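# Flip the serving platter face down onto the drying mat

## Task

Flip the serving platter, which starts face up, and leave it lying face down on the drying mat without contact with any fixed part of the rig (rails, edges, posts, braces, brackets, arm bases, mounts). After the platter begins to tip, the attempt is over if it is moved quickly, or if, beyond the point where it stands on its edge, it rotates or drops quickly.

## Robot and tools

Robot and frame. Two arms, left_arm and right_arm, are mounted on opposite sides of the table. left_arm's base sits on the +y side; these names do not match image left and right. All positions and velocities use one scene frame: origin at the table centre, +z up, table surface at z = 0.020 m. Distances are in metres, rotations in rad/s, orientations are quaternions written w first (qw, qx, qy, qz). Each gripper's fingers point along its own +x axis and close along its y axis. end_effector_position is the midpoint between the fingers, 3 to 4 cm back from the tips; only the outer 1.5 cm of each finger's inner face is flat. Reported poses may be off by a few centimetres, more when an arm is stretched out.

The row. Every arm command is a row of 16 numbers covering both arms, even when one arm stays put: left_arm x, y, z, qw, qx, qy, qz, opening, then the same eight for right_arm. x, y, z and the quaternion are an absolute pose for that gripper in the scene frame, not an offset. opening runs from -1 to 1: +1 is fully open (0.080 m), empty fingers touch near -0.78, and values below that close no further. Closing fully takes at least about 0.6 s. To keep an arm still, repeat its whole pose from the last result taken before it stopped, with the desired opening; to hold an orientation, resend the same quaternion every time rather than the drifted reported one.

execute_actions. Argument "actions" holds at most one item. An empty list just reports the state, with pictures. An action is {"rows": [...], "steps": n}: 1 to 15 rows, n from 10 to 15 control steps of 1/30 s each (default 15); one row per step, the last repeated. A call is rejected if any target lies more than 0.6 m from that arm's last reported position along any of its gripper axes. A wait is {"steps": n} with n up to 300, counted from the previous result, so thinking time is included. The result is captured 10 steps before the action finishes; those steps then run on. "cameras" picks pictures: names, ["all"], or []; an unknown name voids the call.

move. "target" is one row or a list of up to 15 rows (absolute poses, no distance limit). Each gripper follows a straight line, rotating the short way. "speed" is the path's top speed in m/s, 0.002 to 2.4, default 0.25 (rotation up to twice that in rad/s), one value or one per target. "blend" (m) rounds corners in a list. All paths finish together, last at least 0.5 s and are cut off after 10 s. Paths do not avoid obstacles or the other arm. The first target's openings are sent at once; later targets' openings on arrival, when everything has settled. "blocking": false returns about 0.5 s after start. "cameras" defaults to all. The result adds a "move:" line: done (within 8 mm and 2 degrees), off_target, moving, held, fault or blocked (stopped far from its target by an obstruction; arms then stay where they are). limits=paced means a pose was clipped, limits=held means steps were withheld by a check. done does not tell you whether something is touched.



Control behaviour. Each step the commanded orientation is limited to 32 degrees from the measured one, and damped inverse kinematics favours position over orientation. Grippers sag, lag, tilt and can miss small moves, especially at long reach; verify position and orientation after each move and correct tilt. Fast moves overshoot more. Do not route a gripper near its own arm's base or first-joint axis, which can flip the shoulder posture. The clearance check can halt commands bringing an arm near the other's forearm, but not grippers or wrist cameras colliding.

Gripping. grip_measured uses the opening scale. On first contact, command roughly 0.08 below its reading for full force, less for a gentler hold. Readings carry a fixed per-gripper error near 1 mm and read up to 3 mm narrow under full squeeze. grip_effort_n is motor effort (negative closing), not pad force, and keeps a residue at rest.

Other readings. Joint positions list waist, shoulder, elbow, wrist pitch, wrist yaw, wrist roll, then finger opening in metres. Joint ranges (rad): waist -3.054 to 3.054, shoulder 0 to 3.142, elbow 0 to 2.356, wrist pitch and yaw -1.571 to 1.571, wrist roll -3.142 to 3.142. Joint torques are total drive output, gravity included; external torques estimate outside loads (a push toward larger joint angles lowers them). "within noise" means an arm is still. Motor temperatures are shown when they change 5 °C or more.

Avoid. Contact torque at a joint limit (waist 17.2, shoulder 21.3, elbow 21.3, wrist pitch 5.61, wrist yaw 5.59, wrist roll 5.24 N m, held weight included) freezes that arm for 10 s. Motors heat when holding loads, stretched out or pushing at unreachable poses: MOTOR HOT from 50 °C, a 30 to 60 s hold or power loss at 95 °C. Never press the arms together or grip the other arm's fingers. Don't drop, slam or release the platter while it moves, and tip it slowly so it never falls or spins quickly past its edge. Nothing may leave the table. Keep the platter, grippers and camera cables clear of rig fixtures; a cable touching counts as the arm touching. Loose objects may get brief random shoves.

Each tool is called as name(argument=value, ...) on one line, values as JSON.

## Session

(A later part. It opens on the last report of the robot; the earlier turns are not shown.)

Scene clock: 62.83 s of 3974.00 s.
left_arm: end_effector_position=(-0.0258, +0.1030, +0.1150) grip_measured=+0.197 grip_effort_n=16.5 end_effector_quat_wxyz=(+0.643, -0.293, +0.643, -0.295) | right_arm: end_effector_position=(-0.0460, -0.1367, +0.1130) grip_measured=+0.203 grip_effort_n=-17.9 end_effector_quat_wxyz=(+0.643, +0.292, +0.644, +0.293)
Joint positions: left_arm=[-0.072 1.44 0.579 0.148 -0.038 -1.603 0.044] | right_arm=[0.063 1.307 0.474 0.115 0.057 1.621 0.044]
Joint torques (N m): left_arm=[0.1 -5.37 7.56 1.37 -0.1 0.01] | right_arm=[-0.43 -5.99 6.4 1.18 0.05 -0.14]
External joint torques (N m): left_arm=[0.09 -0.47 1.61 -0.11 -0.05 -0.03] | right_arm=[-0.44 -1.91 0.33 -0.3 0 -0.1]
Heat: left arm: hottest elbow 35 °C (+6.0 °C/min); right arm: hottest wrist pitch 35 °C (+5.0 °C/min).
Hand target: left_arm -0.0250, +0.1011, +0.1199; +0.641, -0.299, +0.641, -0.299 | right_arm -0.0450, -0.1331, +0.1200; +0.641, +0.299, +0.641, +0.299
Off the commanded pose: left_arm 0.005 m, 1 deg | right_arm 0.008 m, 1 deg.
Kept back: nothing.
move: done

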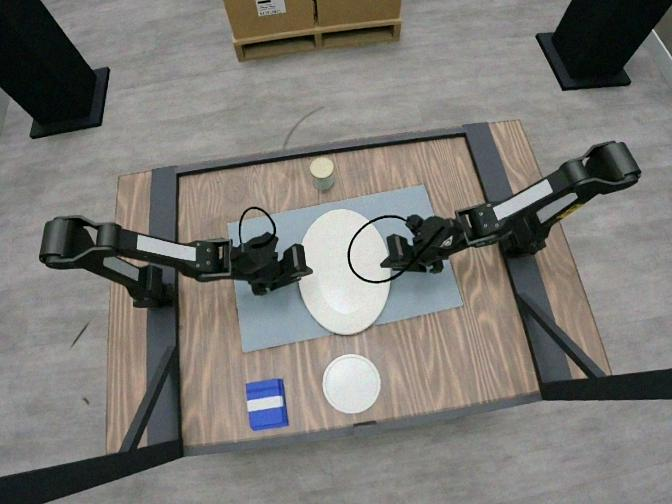

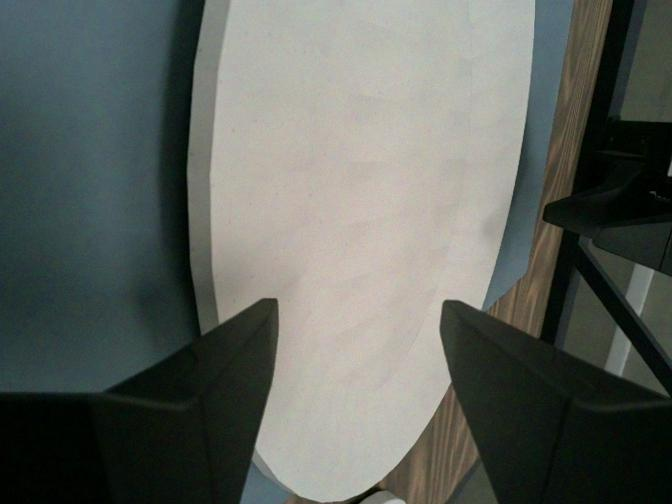

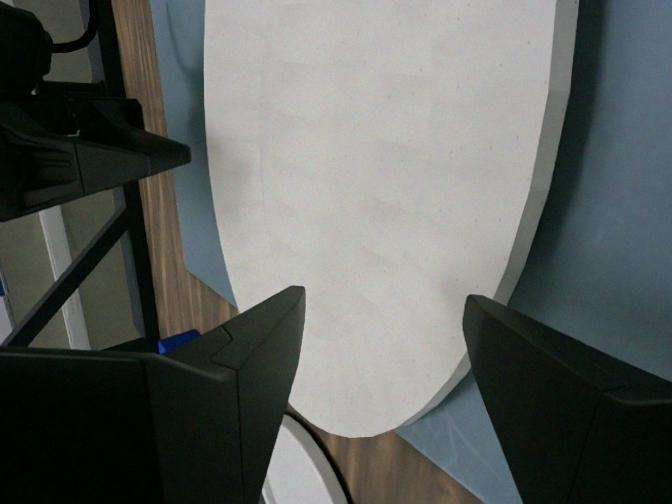

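move(target=[[-0.025,0.150,0.12,-0.6409,0.2988,-0.6409,0.2988,0.1,-0.045,-0.18,0.12,0.6409,0.2988,0.6409,0.2988,0.1],[-0.025,0.150,0.070,-0.6409,0.2988,-0.6409,0.2988,0.1,-0.045,-0.18,0.072,0.6409,0.2988,0.6409,0.2988,0.1],[-0.025,0.096,0.069,-0.6409,0.2988,-0.6409,0.2988,0.1,-0.045,-0.128,0.071,0.6409,0.2988,0.6409,0.2988,0.1]], speed=0.08)

zoom_image(camera="cam_high", region=[190, 180, 490, 367])

Scene clock: 66.70 s of 3974.00 s.
left_arm: end_effector_position=(-0.0257, +0.1218, +0.0670) grip_measured=+0.102 grip_effort_n=-9.1 end_effector_quat_wxyz=(+0.647, -0.282, +0.648, -0.286) | right_arm: end_effector_position=(-0.0457, -0.1574, +0.0609) grip_measured=+0.102 grip_effort_n=-11.4 end_effector_quat_wxyz=(+0.652, +0.273, +0.651, +0.278)
Joint positions: left_arm=[-0.074 1.543 0.44 0.357 -0.038 -1.604 0.04] | right_arm=[0.068 1.429 0.33 0.327 0.058 1.621 0.04]
Joint torques (N m): left_arm=[0.41 3.73 12.22 6.08 -0.09 0.06] | right_arm=[-0.9 3 9.72 5.35 0.04 -0.19]
External joint torques (N m): left_arm=[0.4 8.55 7.16 4.62 -0.03 0.02] | right_arm=[-0.9 6.93 4.69 3.94 -0.02 -0.15]
Heat: left arm: hottest elbow 36 °C (+7.0 °C/min); right arm: hottest wrist pitch 37 °C (+7.0 °C/min).
Hand target: left_arm -0.0249, +0.0991, +0.0704; +0.641, -0.298, +0.641, -0.298 | right_arm -0.0447, -0.1319, +0.0731; +0.641, +0.298, +0.641, +0.298
Off the commanded pose: left_arm 0.026 m, 3 deg | right_arm 0.031 m, 4 deg.
Kept back: nothing.
move: off_target (left_arm, right_arm)

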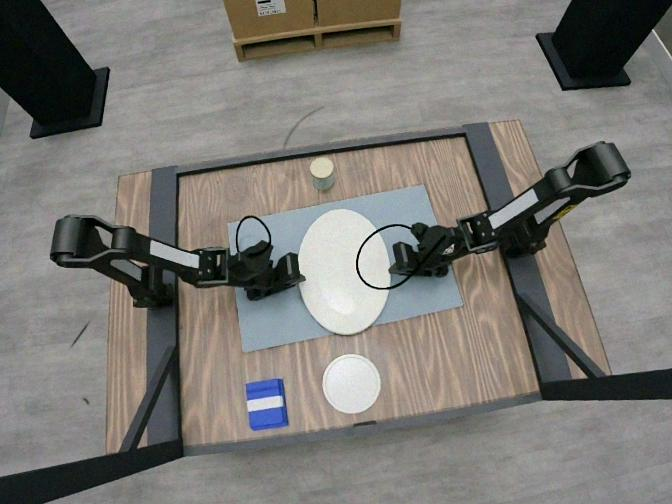

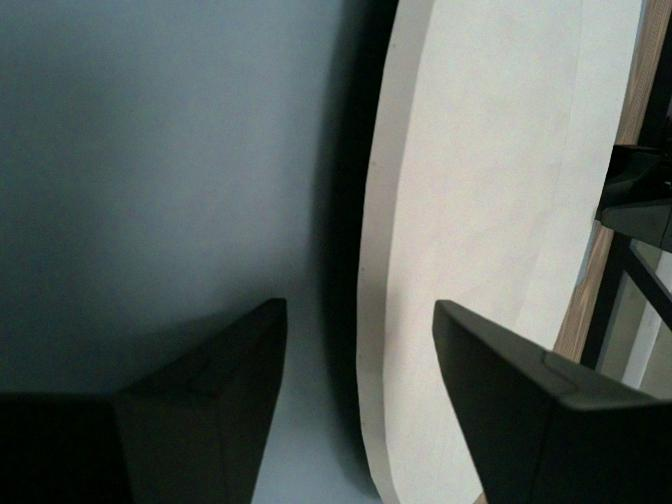

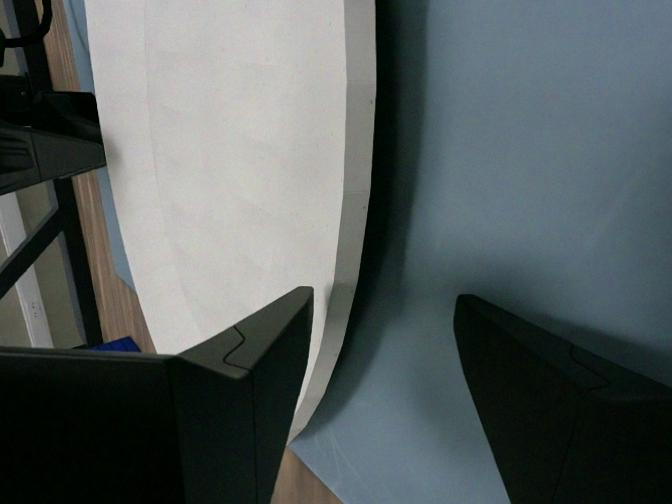

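Scaled by 1.680 from the camera's 672x504 image, which has a finer 960x720 frame.

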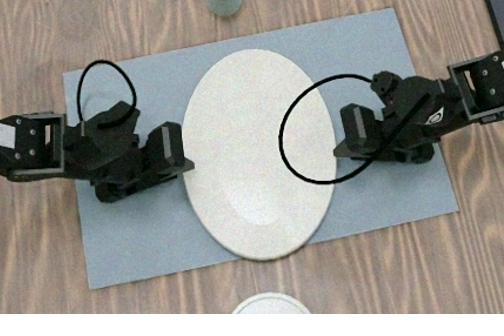

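move(target=[[-0.025,0.138,0.075,-0.6409,0.2988,-0.6409,0.2988,0.1,-0.045,-0.172,0.078,0.6409,0.2988,0.6409,0.2988,0.1],[-0.025,0.138,0.075,-0.6409,0.2988,-0.6409,0.2988,-0.15,-0.045,-0.172,0.077,0.6409,0.2988,0.6409,0.2988,-0.15],[-0.025,0.112,0.075,-0.6409,0.2988,-0.6409,0.2988,-0.15,-0.045,-0.146,0.077,0.6409,0.2988,0.6409,0.2988,-0.15]], speed=0.06)

zoom_image(camera="cam_high", region=[190, 180, 490, 367])

Scene clock: 69.97 s of 3974.00 s.
left_arm: end_effector_position=(-0.0252, +0.1325, +0.0680) grip_measured=-0.146 grip_effort_n=-19.8 end_effector_quat_wxyz=(+0.648, -0.282, +0.648, -0.285) | right_arm: end_effector_position=(-0.0455, -0.1505, +0.0741) grip_measured=-0.147 grip_effort_n=-17.9 end_effector_quat_wxyz=(+0.642, +0.296, +0.643, +0.295)
Joint positions: left_arm=[-0.076 1.495 0.403 0.345 -0.041 -1.606 0.028] | right_arm=[0.068 1.402 0.329 0.364 0.063 1.626 0.028]
Joint torques (N m): left_arm=[0.3 0.7 10.98 4.86 -0.06 0.07] | right_arm=[-0.34 -3.97 5.51 1.53 0 -0.19]
External joint torques (N m): left_arm=[0.3 5.19 5.91 3.41 -0.01 0.03] | right_arm=[-0.32 -0.04 0.28 0.04 -0.07 -0.15]
Motor temperatures (°C): left_arm=[28 33 36 41 25 29] | right_arm=[27 30 35 39 30 26]
Heat: left arm: hottest wrist pitch 41 °C (+13.0 °C/min); right arm: hottest wrist pitch 39 °C (+9.0 °C/min). Heating fast: the left arm's wrist pitch motor: a push or a pull is the cause, and it goes on while you think. Ease it with your next call, before anything else.
Hand target: left_arm -0.0249, +0.1139, +0.0759; +0.641, -0.299, +0.641, -0.299 | right_arm -0.0450, -0.1461, +0.0771; +0.641, +0.299, +0.641, +0.299
Off the commanded pose: left_arm 0.022 m, 3 deg | right_arm 0.005 m, 1 deg.
Kept back: nothing.
move: off_target (left_arm)

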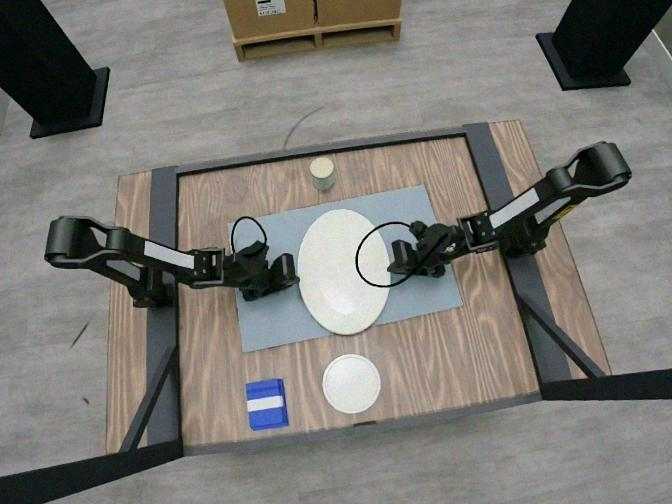

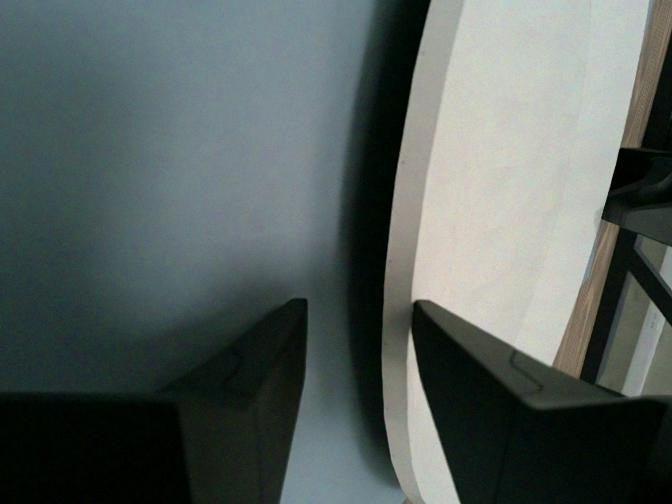

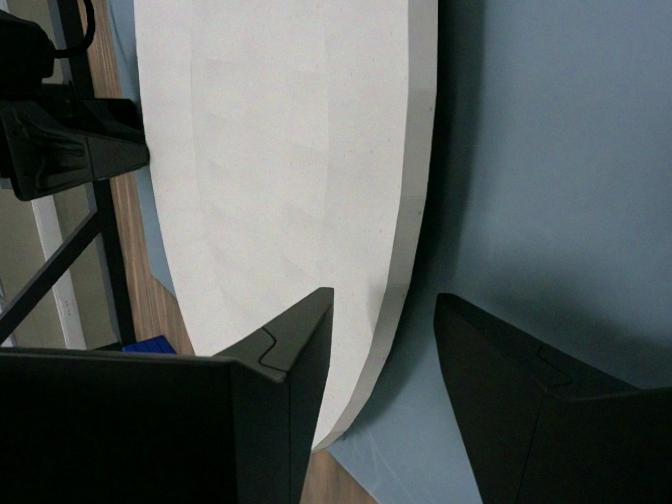

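Scaled by 1.680 from the camera's 672x504 image, which has a finer 960x720 frame.

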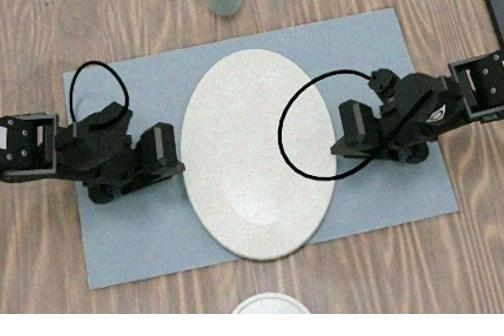

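move(target=[[-0.025,0.150,0.083,-0.6409,0.2988,-0.6409,0.2988,-0.15,-0.045,-0.147,0.078,0.6409,0.2988,0.6409,0.2988,-0.15],[-0.025,0.118,0.081,-0.6409,0.2988,-0.6409,0.2988,-0.15,-0.045,-0.139,0.078,0.6409,0.2988,0.6409,0.2988,-0.15]], speed=0.06)

zoom_image(camera="cam_high", region=[190, 180, 490, 367])

Scene clock: 76.10 s of 3974.00 s.
left_arm: end_effector_position=(-0.0256, +0.1209, +0.0805) grip_measured=-0.146 grip_effort_n=-19.8 end_effector_quat_wxyz=(+0.641, -0.298, +0.641, -0.298) | right_arm: end_effector_position=(-0.0452, -0.1434, +0.0752) grip_measured=-0.147 grip_effort_n=-18.4 end_effector_quat_wxyz=(+0.643, +0.296, +0.642, +0.295)
Joint positions: left_arm=[-0.076 1.493 0.432 0.36 -0.043 -1.608 0.028] | right_arm=[0.065 1.429 0.355 0.364 0.063 1.624 0.028]
Joint torques (N m): left_arm=[0.17 -3.22 7.12 1.58 -0.01 0.09] | right_arm=[-0.48 -4.18 5.32 1.52 -0.02 -0.16]
External joint torques (N m): left_arm=[0.19 1.43 1.87 0.09 0.04 0.05] | right_arm=[-0.49 -0.04 0.1 0.03 -0.08 -0.12]
Heat: left arm: hottest wrist pitch 44 °C (+15.2 °C/min); right arm: hottest wrist pitch 38 °C (+7.1 °C/min). Heating fast: the left arm's wrist pitch motor: a push or a pull is the cause, and it goes on while you think. Ease it with your next call, before anything else.
Hand target: left_arm -0.0250, +0.1181, +0.0809; +0.641, -0.299, +0.641, -0.299 | right_arm -0.0450, -0.1392, +0.0780; +0.641, +0.299, +0.641, +0.299
Off the commanded pose: left_arm 0.003 m, 0 deg | right_arm 0.005 m, 1 deg.
Kept back: nothing.
move: done

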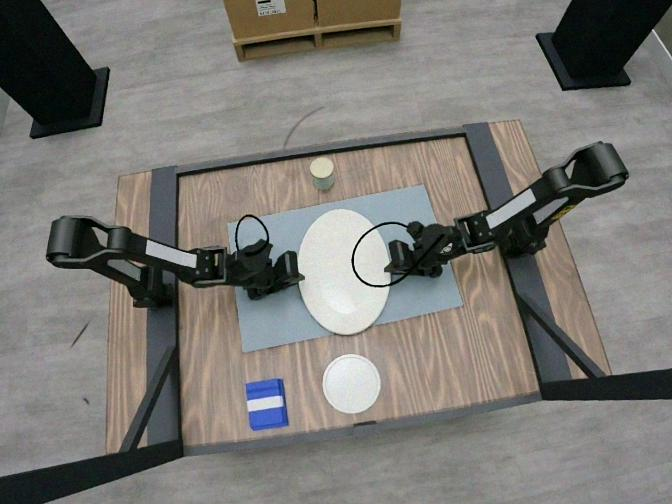

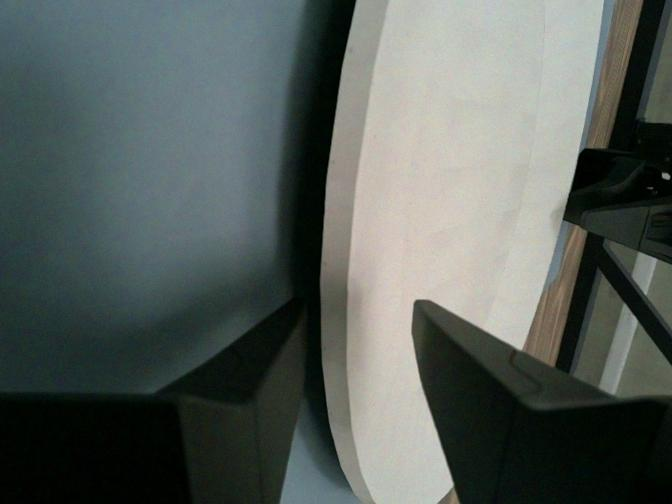

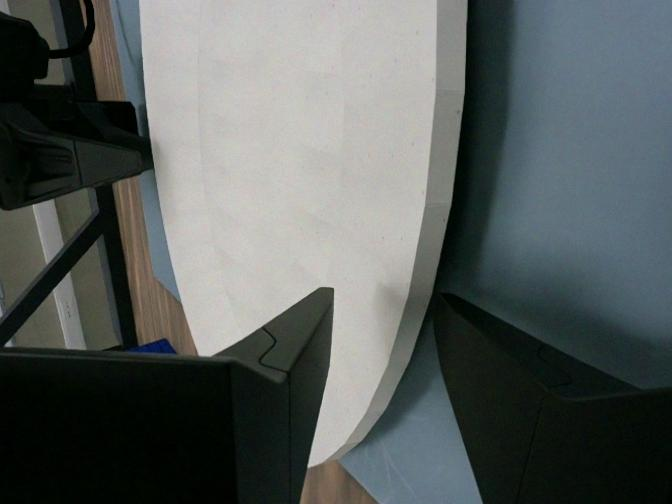

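Scaled by 1.680 from the camera's 672x504 image, which has a finer 960x720 frame.

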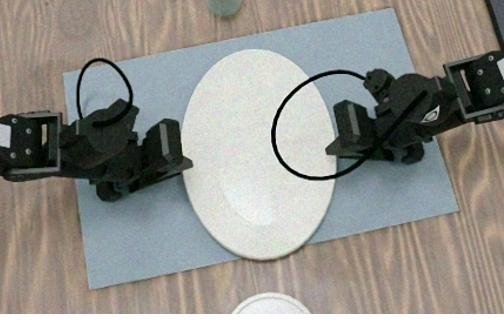

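move(target=[-0.025,0.104,0.076,-0.6409,0.2988,-0.6409,0.2988,-0.15,-0.045,-0.125,0.074,0.6409,0.2988,0.6409,0.2988,-0.15], speed=0.05)

Scene clock: 77.17 s of 3974.00 s.
left_arm: end_effector_position=(-0.0253, +0.1081, +0.0748) grip_measured=-0.146 grip_effort_n=-19.8 end_effector_quat_wxyz=(+0.642, -0.297, +0.641, -0.297) | right_arm: end_effector_position=(-0.0449, -0.1325, +0.0688) grip_measured=-0.147 grip_effort_n=-17.9 end_effector_quat_wxyz=(+0.645, +0.293, +0.643, +0.292)
Joint positions: left_arm=[-0.073 1.568 0.472 0.391 -0.043 -1.606 0.028] | right_arm=[0.061 1.506 0.392 0.394 0.061 1.621 0.028]
Joint torques (N m): left_arm=[0.18 -3.49 7.26 1.75 0.06 0.09] | right_arm=[-0.42 -4.38 6.05 1.85 -0.12 -0.14]
External joint torques (N m): left_arm=[0.19 1.55 2.21 0.27 0.12 0.05] | right_arm=[-0.43 0.08 1.13 0.41 -0.18 -0.11]
Heat: left arm: hottest wrist pitch 43 °C (+14.2 °C/min); right arm: hottest wrist pitch 38 °C (+7.1 °C/min). Heating fast: the left arm's wrist pitch motor: a push or a pull is the cause, and it goes on while you think. Ease it with your next call, before anything else.
Hand target: left_arm -0.0250, +0.1041, +0.0760; +0.641, -0.299, +0.641, -0.299 | right_arm -0.0449, -0.1253, +0.0741; +0.641, +0.299, +0.641, +0.299
Off the commanded pose: left_arm 0.004 m, 0 deg | right_arm 0.009 m, 1 deg.
Kept back: nothing.
move: off_target (right_arm)

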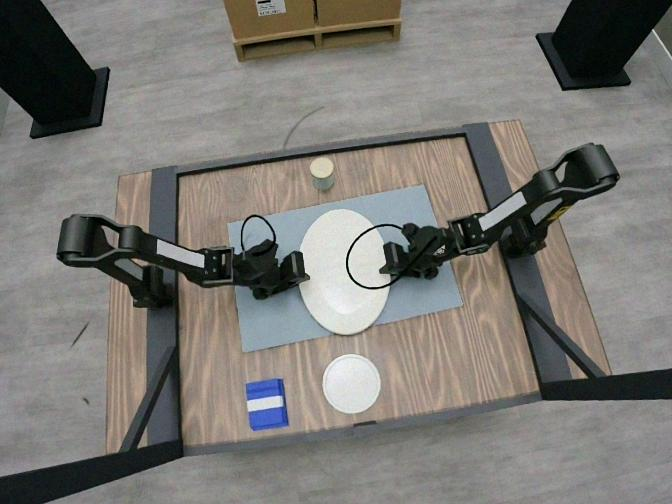

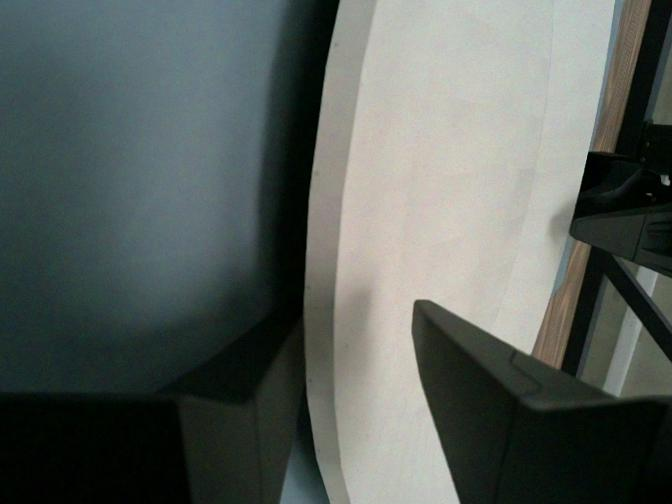

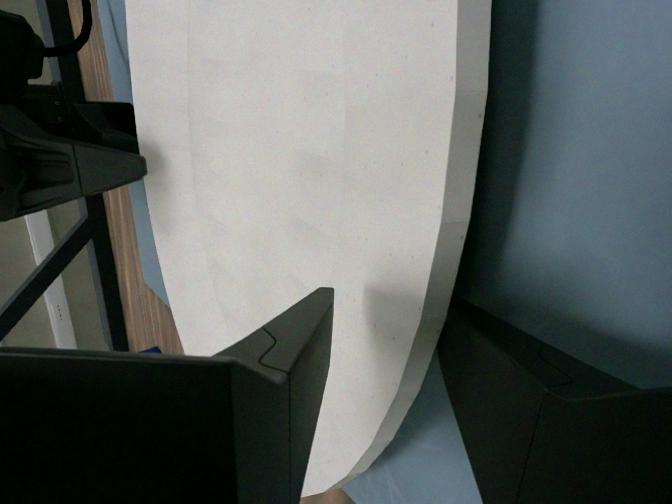

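move(target=[-0.025,0.100,0.118,-0.6409,0.2988,-0.6409,0.2988,-0.15,-0.045,-0.124,0.118,0.6409,0.2988,0.6409,0.2988,-0.15], speed=0.05)

Scene clock: 78.67 s of 3974.00 s.
left_arm: end_effector_position=(-0.0255, +0.1014, +0.1143) grip_measured=-0.146 grip_effort_n=-19.8 end_effector_quat_wxyz=(+0.643, -0.295, +0.642, -0.296) | right_arm: end_effector_position=(-0.0454, -0.1277, +0.1110) grip_measured=-0.147 grip_effort_n=-17.9 end_effector_quat_wxyz=(+0.644, +0.293, +0.643, +0.292)
Joint positions: left_arm=[-0.072 1.448 0.58 0.159 -0.041 -1.605 0.028] | right_arm=[0.059 1.355 0.498 0.139 0.058 1.621 0.028]
Joint torques (N m): left_arm=[0.15 -5.09 7.36 1.41 0.02 0.09] | right_arm=[-0.39 -6.2 6.25 1.18 0.01 -0.19]
External joint torques (N m): left_arm=[0.18 -0.13 1.46 -0.07 0.07 0.05] | right_arm=[-0.38 -1.89 0.26 -0.3 -0.05 -0.15]
Heat: left arm: hottest wrist pitch 43 °C (+14.1 °C/min); right arm: hottest wrist pitch 38 °C (+8.0 °C/min). Heating fast: the left arm's wrist pitch motor: a push or a pull is the cause, and it goes on while you think. Ease it with your next call, before anything else.
Hand target: left_arm -0.0250, +0.1000, +0.1180; +0.641, -0.299, +0.641, -0.299 | right_arm -0.0450, -0.1241, +0.1180; +0.641, +0.299, +0.641, +0.299
Off the commanded pose: left_arm 0.004 m, 1 deg | right_arm 0.008 m, 1 deg.
Kept back: nothing.
move: done

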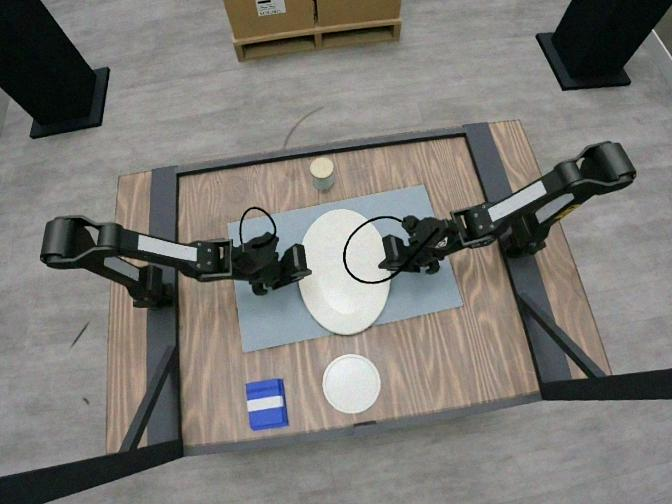

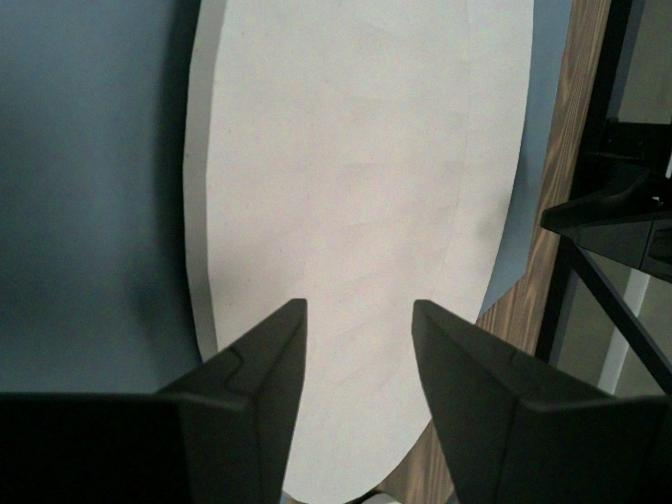

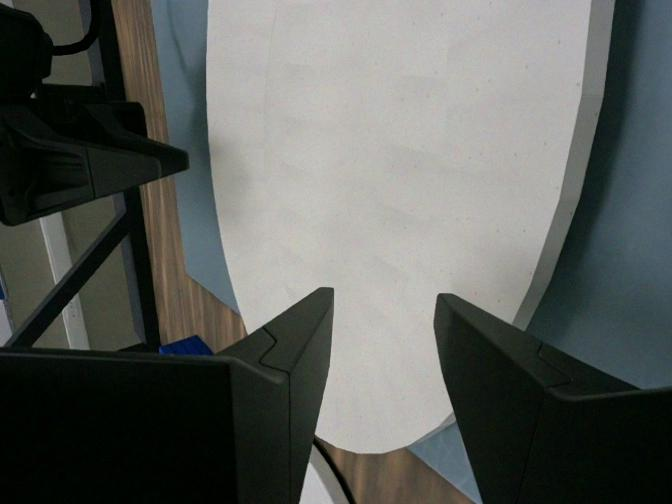

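execute_actions(actions=[])

zoom_image(camera="cam_high", region=[190, 180, 490, 367])

Scene clock: 84.77 s of 3974.00 s.
left_arm: end_effector_position=(-0.0255, +0.1014, +0.1143) grip_measured=-0.146 grip_effort_n=-19.8 end_effector_quat_wxyz=(+0.643, -0.295, +0.642, -0.296) | right_arm: end_effector_position=(-0.0454, -0.1278, +0.1110) grip_measured=-0.147 grip_effort_n=-17.9 end_effector_quat_wxyz=(+0.644, +0.293, +0.643, +0.292)
Joint positions: left_arm=[-0.072 1.448 0.58 0.159 -0.041 -1.605 0.028] | right_arm=[0.059 1.355 0.498 0.138 0.058 1.621 0.028]
Joint velocities: within noise
Joint torques (N m): left_arm=[0.16 -5.15 7.34 1.4 0.02 0.08] | right_arm=[-0.26 -6.3 6.25 1.18 0 -0.19]
External joint torques (N m): left_arm=[0.13 -0.12 1.37 -0.11 0.08 0.04] | right_arm=[-0.25 -2.02 0.35 -0.27 -0.07 -0.15]
Motor temperatures (°C): left_arm=[28 33 37 41 25 29] | right_arm=[27 30 35 36 30 26]
Heat: left arm: hottest wrist pitch 41 °C (+9.0 °C/min); right arm: hottest wrist pitch 36 °C (+5.0 °C/min).
Hand target: left_arm -0.0250, +0.1000, +0.1180; +0.641, -0.299, +0.641, -0.299 | right_arm -0.0450, -0.1241, +0.1180; +0.641, +0.299, +0.641, +0.299
Off the commanded pose: left_arm 0.004 m, 1 deg | right_arm 0.008 m, 1 deg.
Steps of this call (1-183: nothing new was sent). Readings (end_effector_position of left_arm | right_arm):
1: (-0.0255, +0.1014, +0.1143) | (-0.0454, -0.1277, +0.1110)
2: (-0.0255, +0.1014, +0.1143) | (-0.0454, -0.1277, +0.1110)
4: (-0.0255, +0.1014, +0.1143) | (-0.0454, -0.1277, +0.1110)
8: (-0.0255, +0.1014, +0.1143) | (-0.0454, -0.1277, +0.1110)
183: the state above

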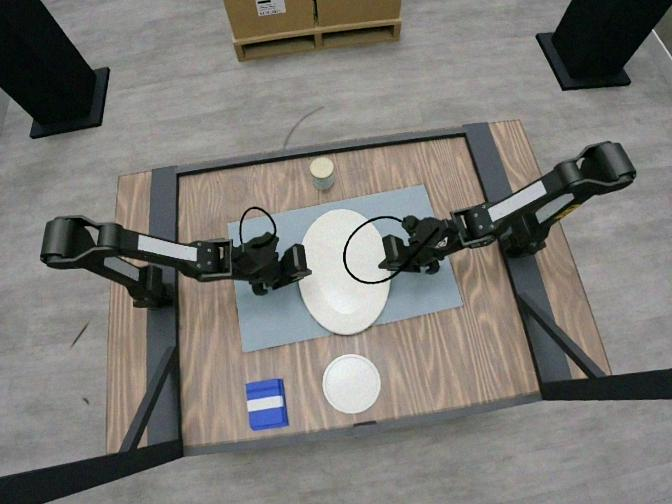

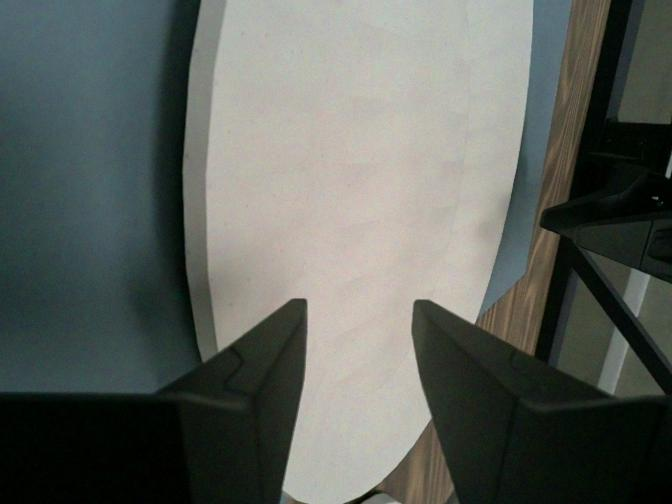

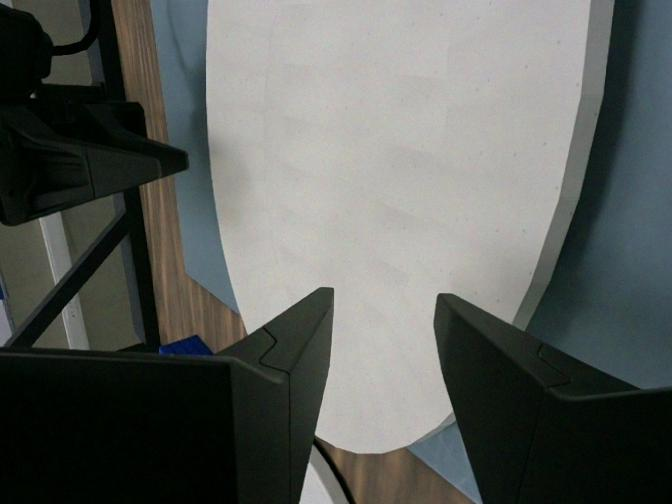

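Scaled by 1.680 from the camera's 672x504 image, which has a finer 960x720 frame.

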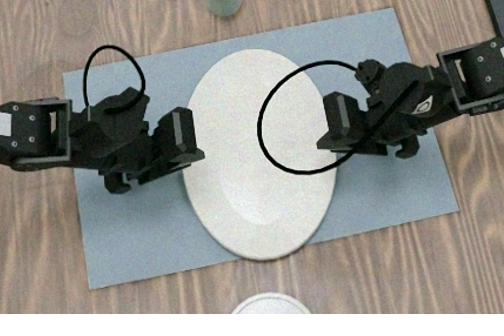

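move(target=[[-0.0255,0.15,0.118,-0.6409,0.2988,-0.6409,0.2988,0.25,-0.048,-0.18,0.118,0.6409,0.2988,0.6409,0.2988,0.25],[-0.0255,0.15,0.076,-0.6409,0.2988,-0.6409,0.2988,0.25,-0.048,-0.18,0.078,0.6409,0.2988,0.6409,0.2988,0.25],[-0.0255,0.106,0.076,-0.6409,0.2988,-0.6409,0.2988,0.25,-0.048,-0.135,0.078,0.6409,0.2988,0.6409,0.2988,0.25]], speed=[0.12,0.08,0.06])

zoom_image(camera="cam_high", region=[190, 180, 490, 367])

Scene clock: 87.60 s of 3974.00 s.
left_arm: end_effector_position=(-0.0258, +0.1086, +0.0761) grip_measured=+0.246 grip_effort_n=19.3 end_effector_quat_wxyz=(+0.641, -0.299, +0.641, -0.298) | right_arm: end_effector_position=(-0.0478, -0.1394, +0.0754) grip_measured=+0.247 grip_effort_n=15.1 end_effector_quat_wxyz=(+0.643, +0.297, +0.641, +0.295)
Joint positions: left_arm=[-0.075 1.561 0.468 0.394 -0.045 -1.608 0.046] | right_arm=[0.078 1.448 0.371 0.367 0.075 1.633 0.046]
Joint torques (N m): left_arm=[0.17 -3.58 6.92 1.55 0.07 0.1] | right_arm=[-0.22 -4.28 5.44 1.54 -0.13 -0.15]
External joint torques (N m): left_arm=[0.16 1.54 1.7 0.02 0.13 0.05] | right_arm=[-0.21 0.02 0.16 0.03 -0.2 -0.11]
Heat: left arm: hottest wrist pitch 40 °C (+7.0 °C/min); right arm: hottest wrist pitch 36 °C (+5.0 °C/min).
Hand target: left_arm -0.0255, +0.1061, +0.0760; +0.641, -0.299, +0.641, -0.299 | right_arm -0.0480, -0.1351, +0.0780; +0.641, +0.299, +0.641, +0.299
Off the commanded pose: left_arm 0.003 m, 0 deg | right_arm 0.005 m, 1 deg.
Kept back: nothing.
move: done

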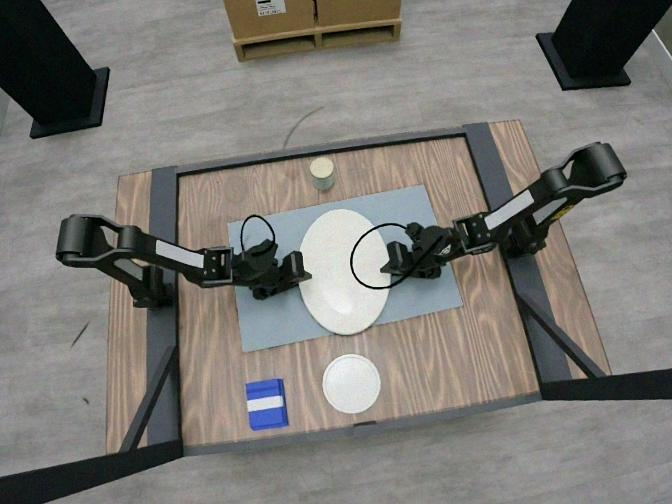

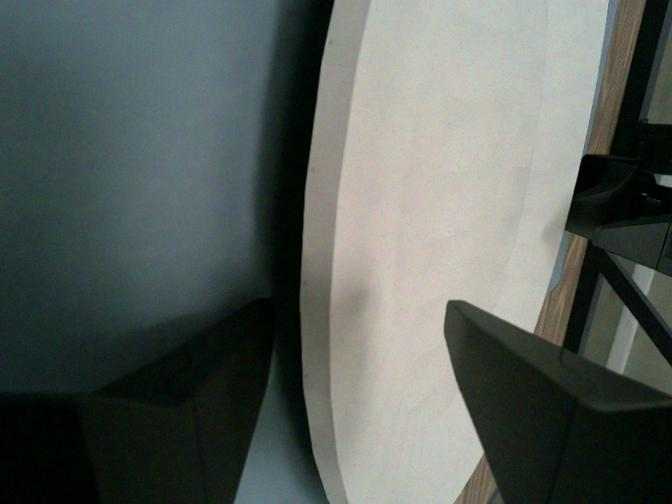

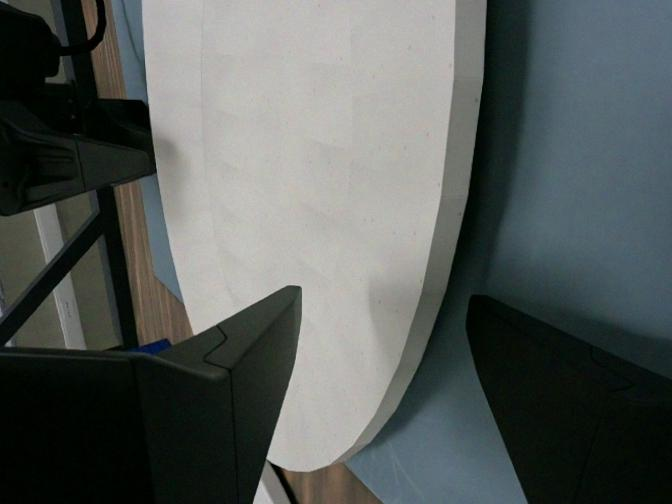

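Scaled by 1.680 from the camera's 672x504 image, which has a finer 960x720 frame.

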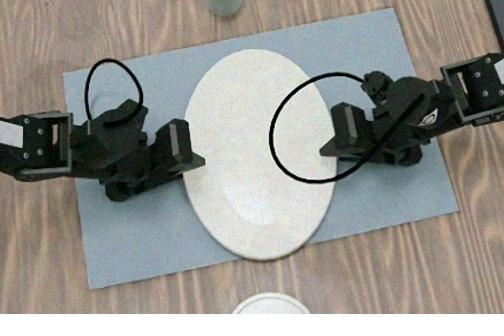

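move(target=[[-0.0255,0.098,0.076,-0.6409,0.2988,-0.6409,0.2988,0.25,-0.048,-0.125,0.079,0.6409,0.2988,0.6409,0.2988,0.25],[-0.0255,0.094,0.077,-0.6409,0.2988,-0.6409,0.2988,-0.97,-0.048,-0.122,0.079,0.6409,0.2988,0.6409,0.2988,-0.97]], speed=0.05)

Scene clock: 89.20 s of 3974.00 s.
left_arm: end_effector_position=(-0.0253, +0.0991, +0.0739) grip_measured=-0.396 grip_effort_n=-83.5 end_effector_quat_wxyz=(+0.643, -0.296, +0.643, -0.293) | right_arm: end_effector_position=(-0.0479, -0.1323, +0.0673) grip_measured=-0.479 grip_effort_n=-83.5 end_effector_quat_wxyz=(+0.649, +0.283, +0.648, +0.282)
Joint positions: left_arm=[-0.071 1.604 0.51 0.381 -0.042 -1.608 0.017] | right_arm=[0.072 1.509 0.416 0.342 0.066 1.632 0.013]
Joint torques (N m): left_arm=[0.03 -4.13 7.44 1.94 0.01 0.16] | right_arm=[-0.4 -6.17 5.64 3.04 0.08 -0.31]
External joint torques (N m): left_arm=[0.04 1.17 2.4 0.48 0.06 0.12] | right_arm=[-0.41 -1.57 0.58 1.61 0.02 -0.27]
Heat: left arm: hottest wrist pitch 40 °C (+6.1 °C/min); right arm: hottest wrist pitch 36 °C (+5.1 °C/min).
Hand target: left_arm -0.0255, +0.0942, +0.0769; +0.641, -0.299, +0.641, -0.299 | right_arm -0.0480, -0.1225, +0.0792; +0.641, +0.299, +0.641, +0.299
Off the commanded pose: left_arm 0.006 m, 1 deg | right_arm 0.016 m, 3 deg.
Kept back: nothing.
move: off_target (right_arm)

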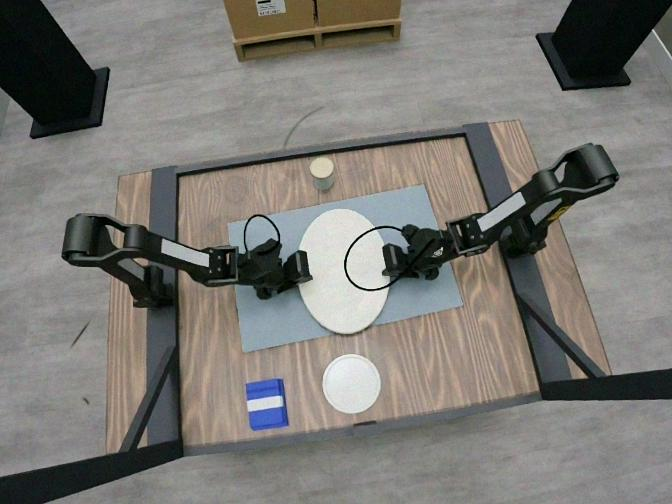

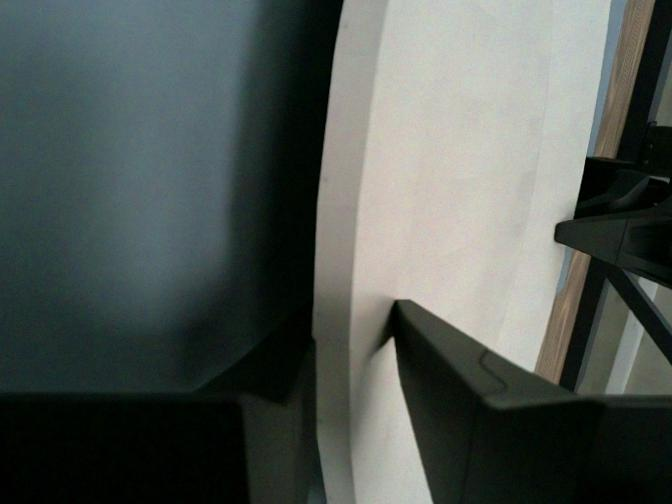

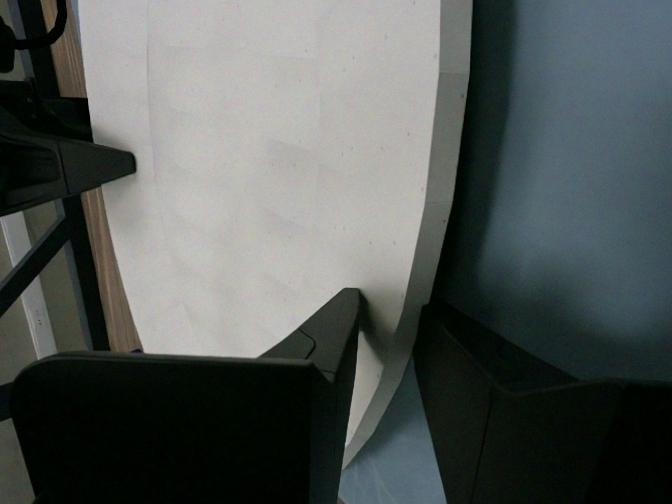

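move(target=[-0.0255,0.095,0.125,-0.6409,0.2988,-0.6409,0.2988,-0.97,-0.048,-0.126,0.127,0.6409,0.2988,0.6409,0.2988,-0.97], speed=0.04)

zoom_image(camera="cam_high", region=[190, 180, 490, 367])

Scene clock: 91.13 s of 3974.00 s.
left_arm: end_effector_position=(-0.0247, +0.0951, +0.1177) grip_measured=-0.595 grip_effort_n=-83.5 end_effector_quat_wxyz=(+0.644, -0.294, +0.642, -0.294) | right_arm: end_effector_position=(-0.0490, -0.1297, +0.1195) grip_measured=-0.764 grip_effort_n=-83.5 end_effector_quat_wxyz=(+0.642, +0.292, +0.646, +0.293)
Joint positions: left_arm=[-0.069 1.465 0.614 0.137 -0.042 -1.604 0.008] | right_arm=[0.072 1.321 0.515 0.086 0.061 1.63 0.001]
Joint torques (N m): left_arm=[-0.16 -6.87 7.4 0.66 0.02 0.02] | right_arm=[-0.09 -6.1 6.57 1.17 0.32 -0.12]
External joint torques (N m): left_arm=[-0.13 -1.63 1.35 -0.85 0.07 -0.02] | right_arm=[-0.1 -1.9 0.43 -0.3 0.26 -0.08]
Heat: left arm: hottest wrist pitch 39 °C (+4.1 °C/min); right arm: hottest wrist pitch 36 °C (+5.1 °C/min).
Hand target: left_arm -0.0256, +0.0949, +0.1249; +0.641, -0.299, +0.641, -0.299 | right_arm -0.0480, -0.1261, +0.1269; +0.641, +0.299, +0.641, +0.299
Off the commanded pose: left_arm 0.007 m, 1 deg | right_arm 0.008 m, 1 deg.
Kept back: nothing.
move: done

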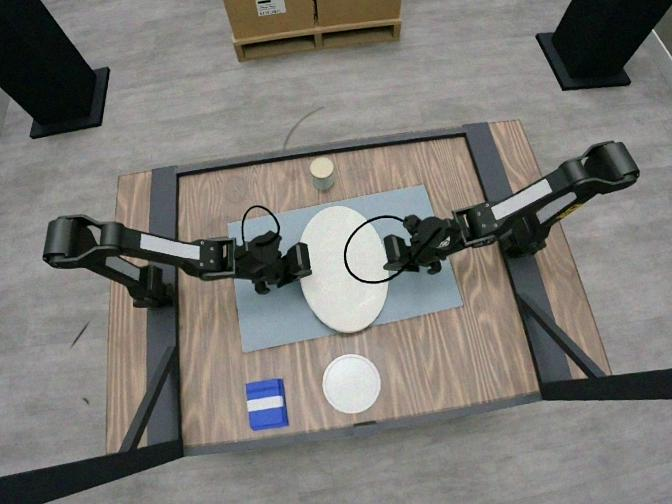

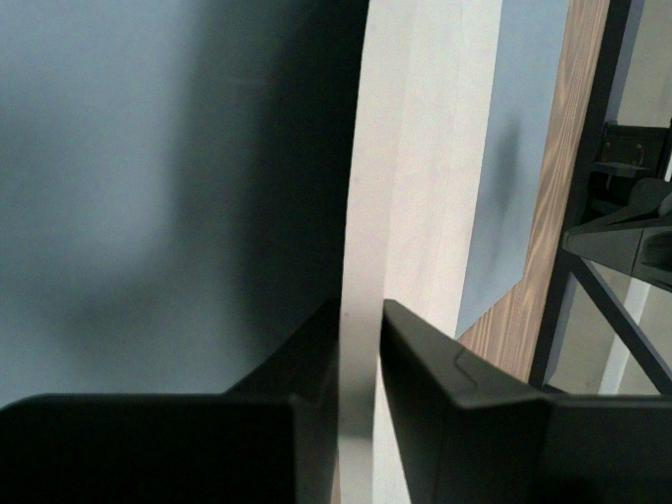

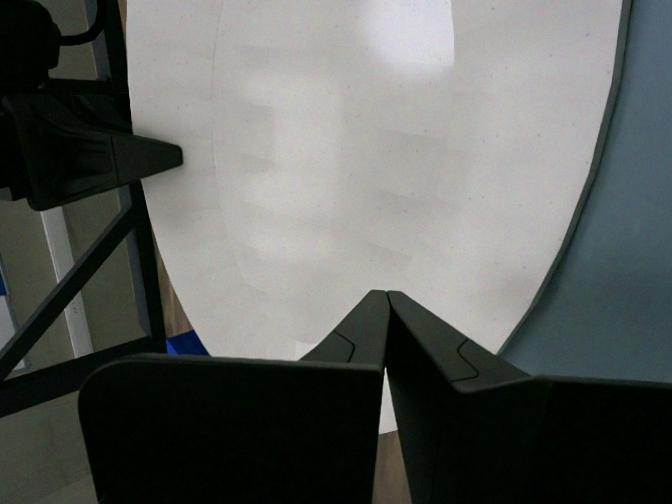

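Scaled by 1.680 from the camera's 672x504 image, which has a finer 960x720 frame.

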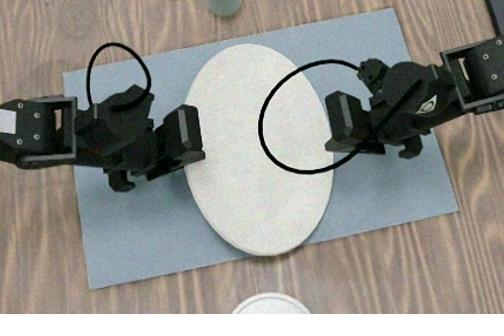

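move(target=[[-0.0255,0.095,0.110,-0.6409,0.2988,-0.6409,0.2988,-0.97,-0.045,-0.17,0.125,0.6409,0.2988,0.6409,0.2988,0.2],[-0.0255,0.099,0.085,-0.6409,0.2988,-0.6409,0.2988,-0.97,-0.045,-0.18,0.08,0.6409,0.2988,0.6409,0.2988,0.2],[-0.0255,0.099,0.082,-0.6409,0.2988,-0.6409,0.2988,-0.97,-0.045,-0.143,0.08,0.6409,0.2988,0.6409,0.2988,0.2]], speed=0.05)

zoom_image(camera="cam_high", region=[190, 180, 490, 367])

Scene clock: 95.97 s of 3974.00 s.
left_arm: end_effector_position=(-0.0262, +0.0999, +0.0923) grip_measured=-0.554 grip_effort_n=-83.5 end_effector_quat_wxyz=(+0.636, -0.308, +0.637, -0.309) | right_arm: end_effector_position=(-0.0449, -0.1474, +0.0772) grip_measured=+0.197 grip_effort_n=15.1 end_effector_quat_wxyz=(+0.643, +0.297, +0.641, +0.295)
Joint positions: left_arm=[-0.074 1.533 0.504 0.36 -0.042 -1.604 0.01] | right_arm=[0.067 1.401 0.345 0.346 0.066 1.626 0.044]
Joint torques (N m): left_arm=[0.15 -0.77 7.21 1.38 -0.01 0.01] | right_arm=[-0.25 -4 5.68 1.52 -0.11 -0.13]
External joint torques (N m): left_arm=[0.13 4.32 1.84 -0.13 0.04 -0.04] | right_arm=[-0.27 0 0.39 0.02 -0.17 -0.09]
Heat: left arm: hottest wrist pitch 38 °C (+3.0 °C/min); right arm: hottest wrist pitch 36 °C (+2.0 °C/min).
Hand target: left_arm -0.0256, +0.0995, +0.0823; +0.641, -0.299, +0.641, -0.299 | right_arm -0.0450, -0.1431, +0.0801; +0.641, +0.299, +0.641, +0.299
Off the commanded pose: left_arm 0.010 m, 2 deg | right_arm 0.005 m, 1 deg.
Kept back: nothing.
move: off_target (left_arm)

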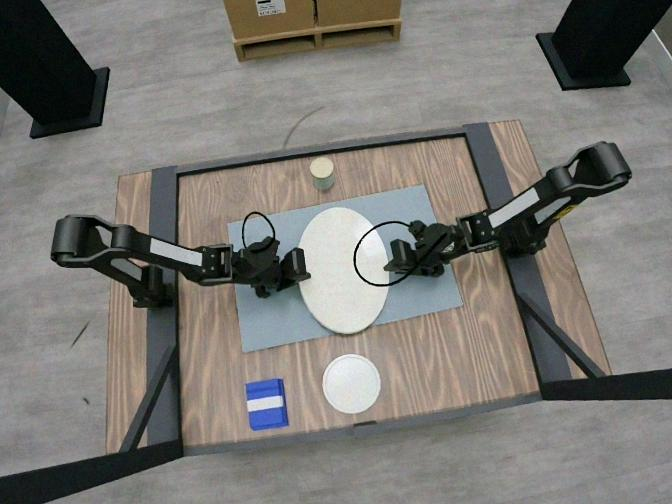

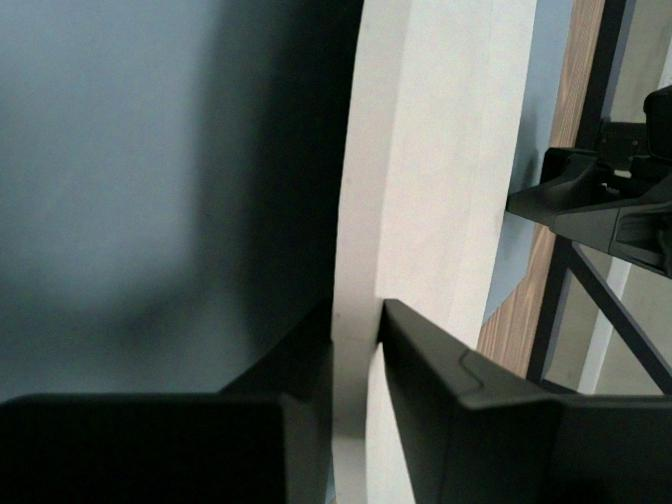

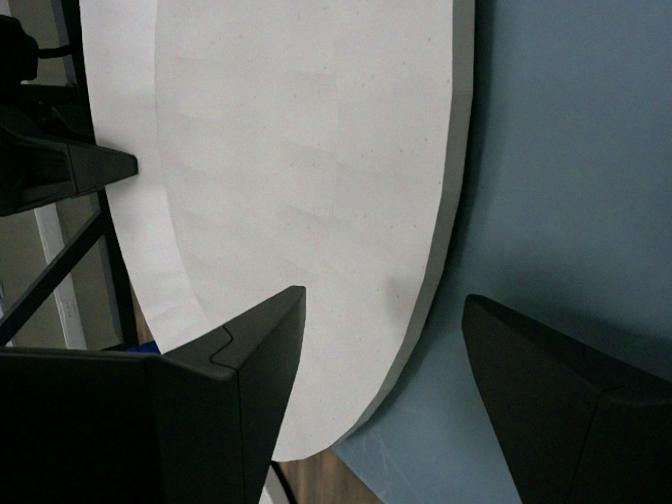

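Scaled by 1.680 from the camera's 672x504 image, which has a finer 960x720 frame.

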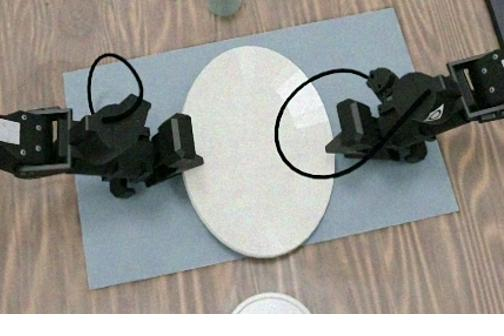

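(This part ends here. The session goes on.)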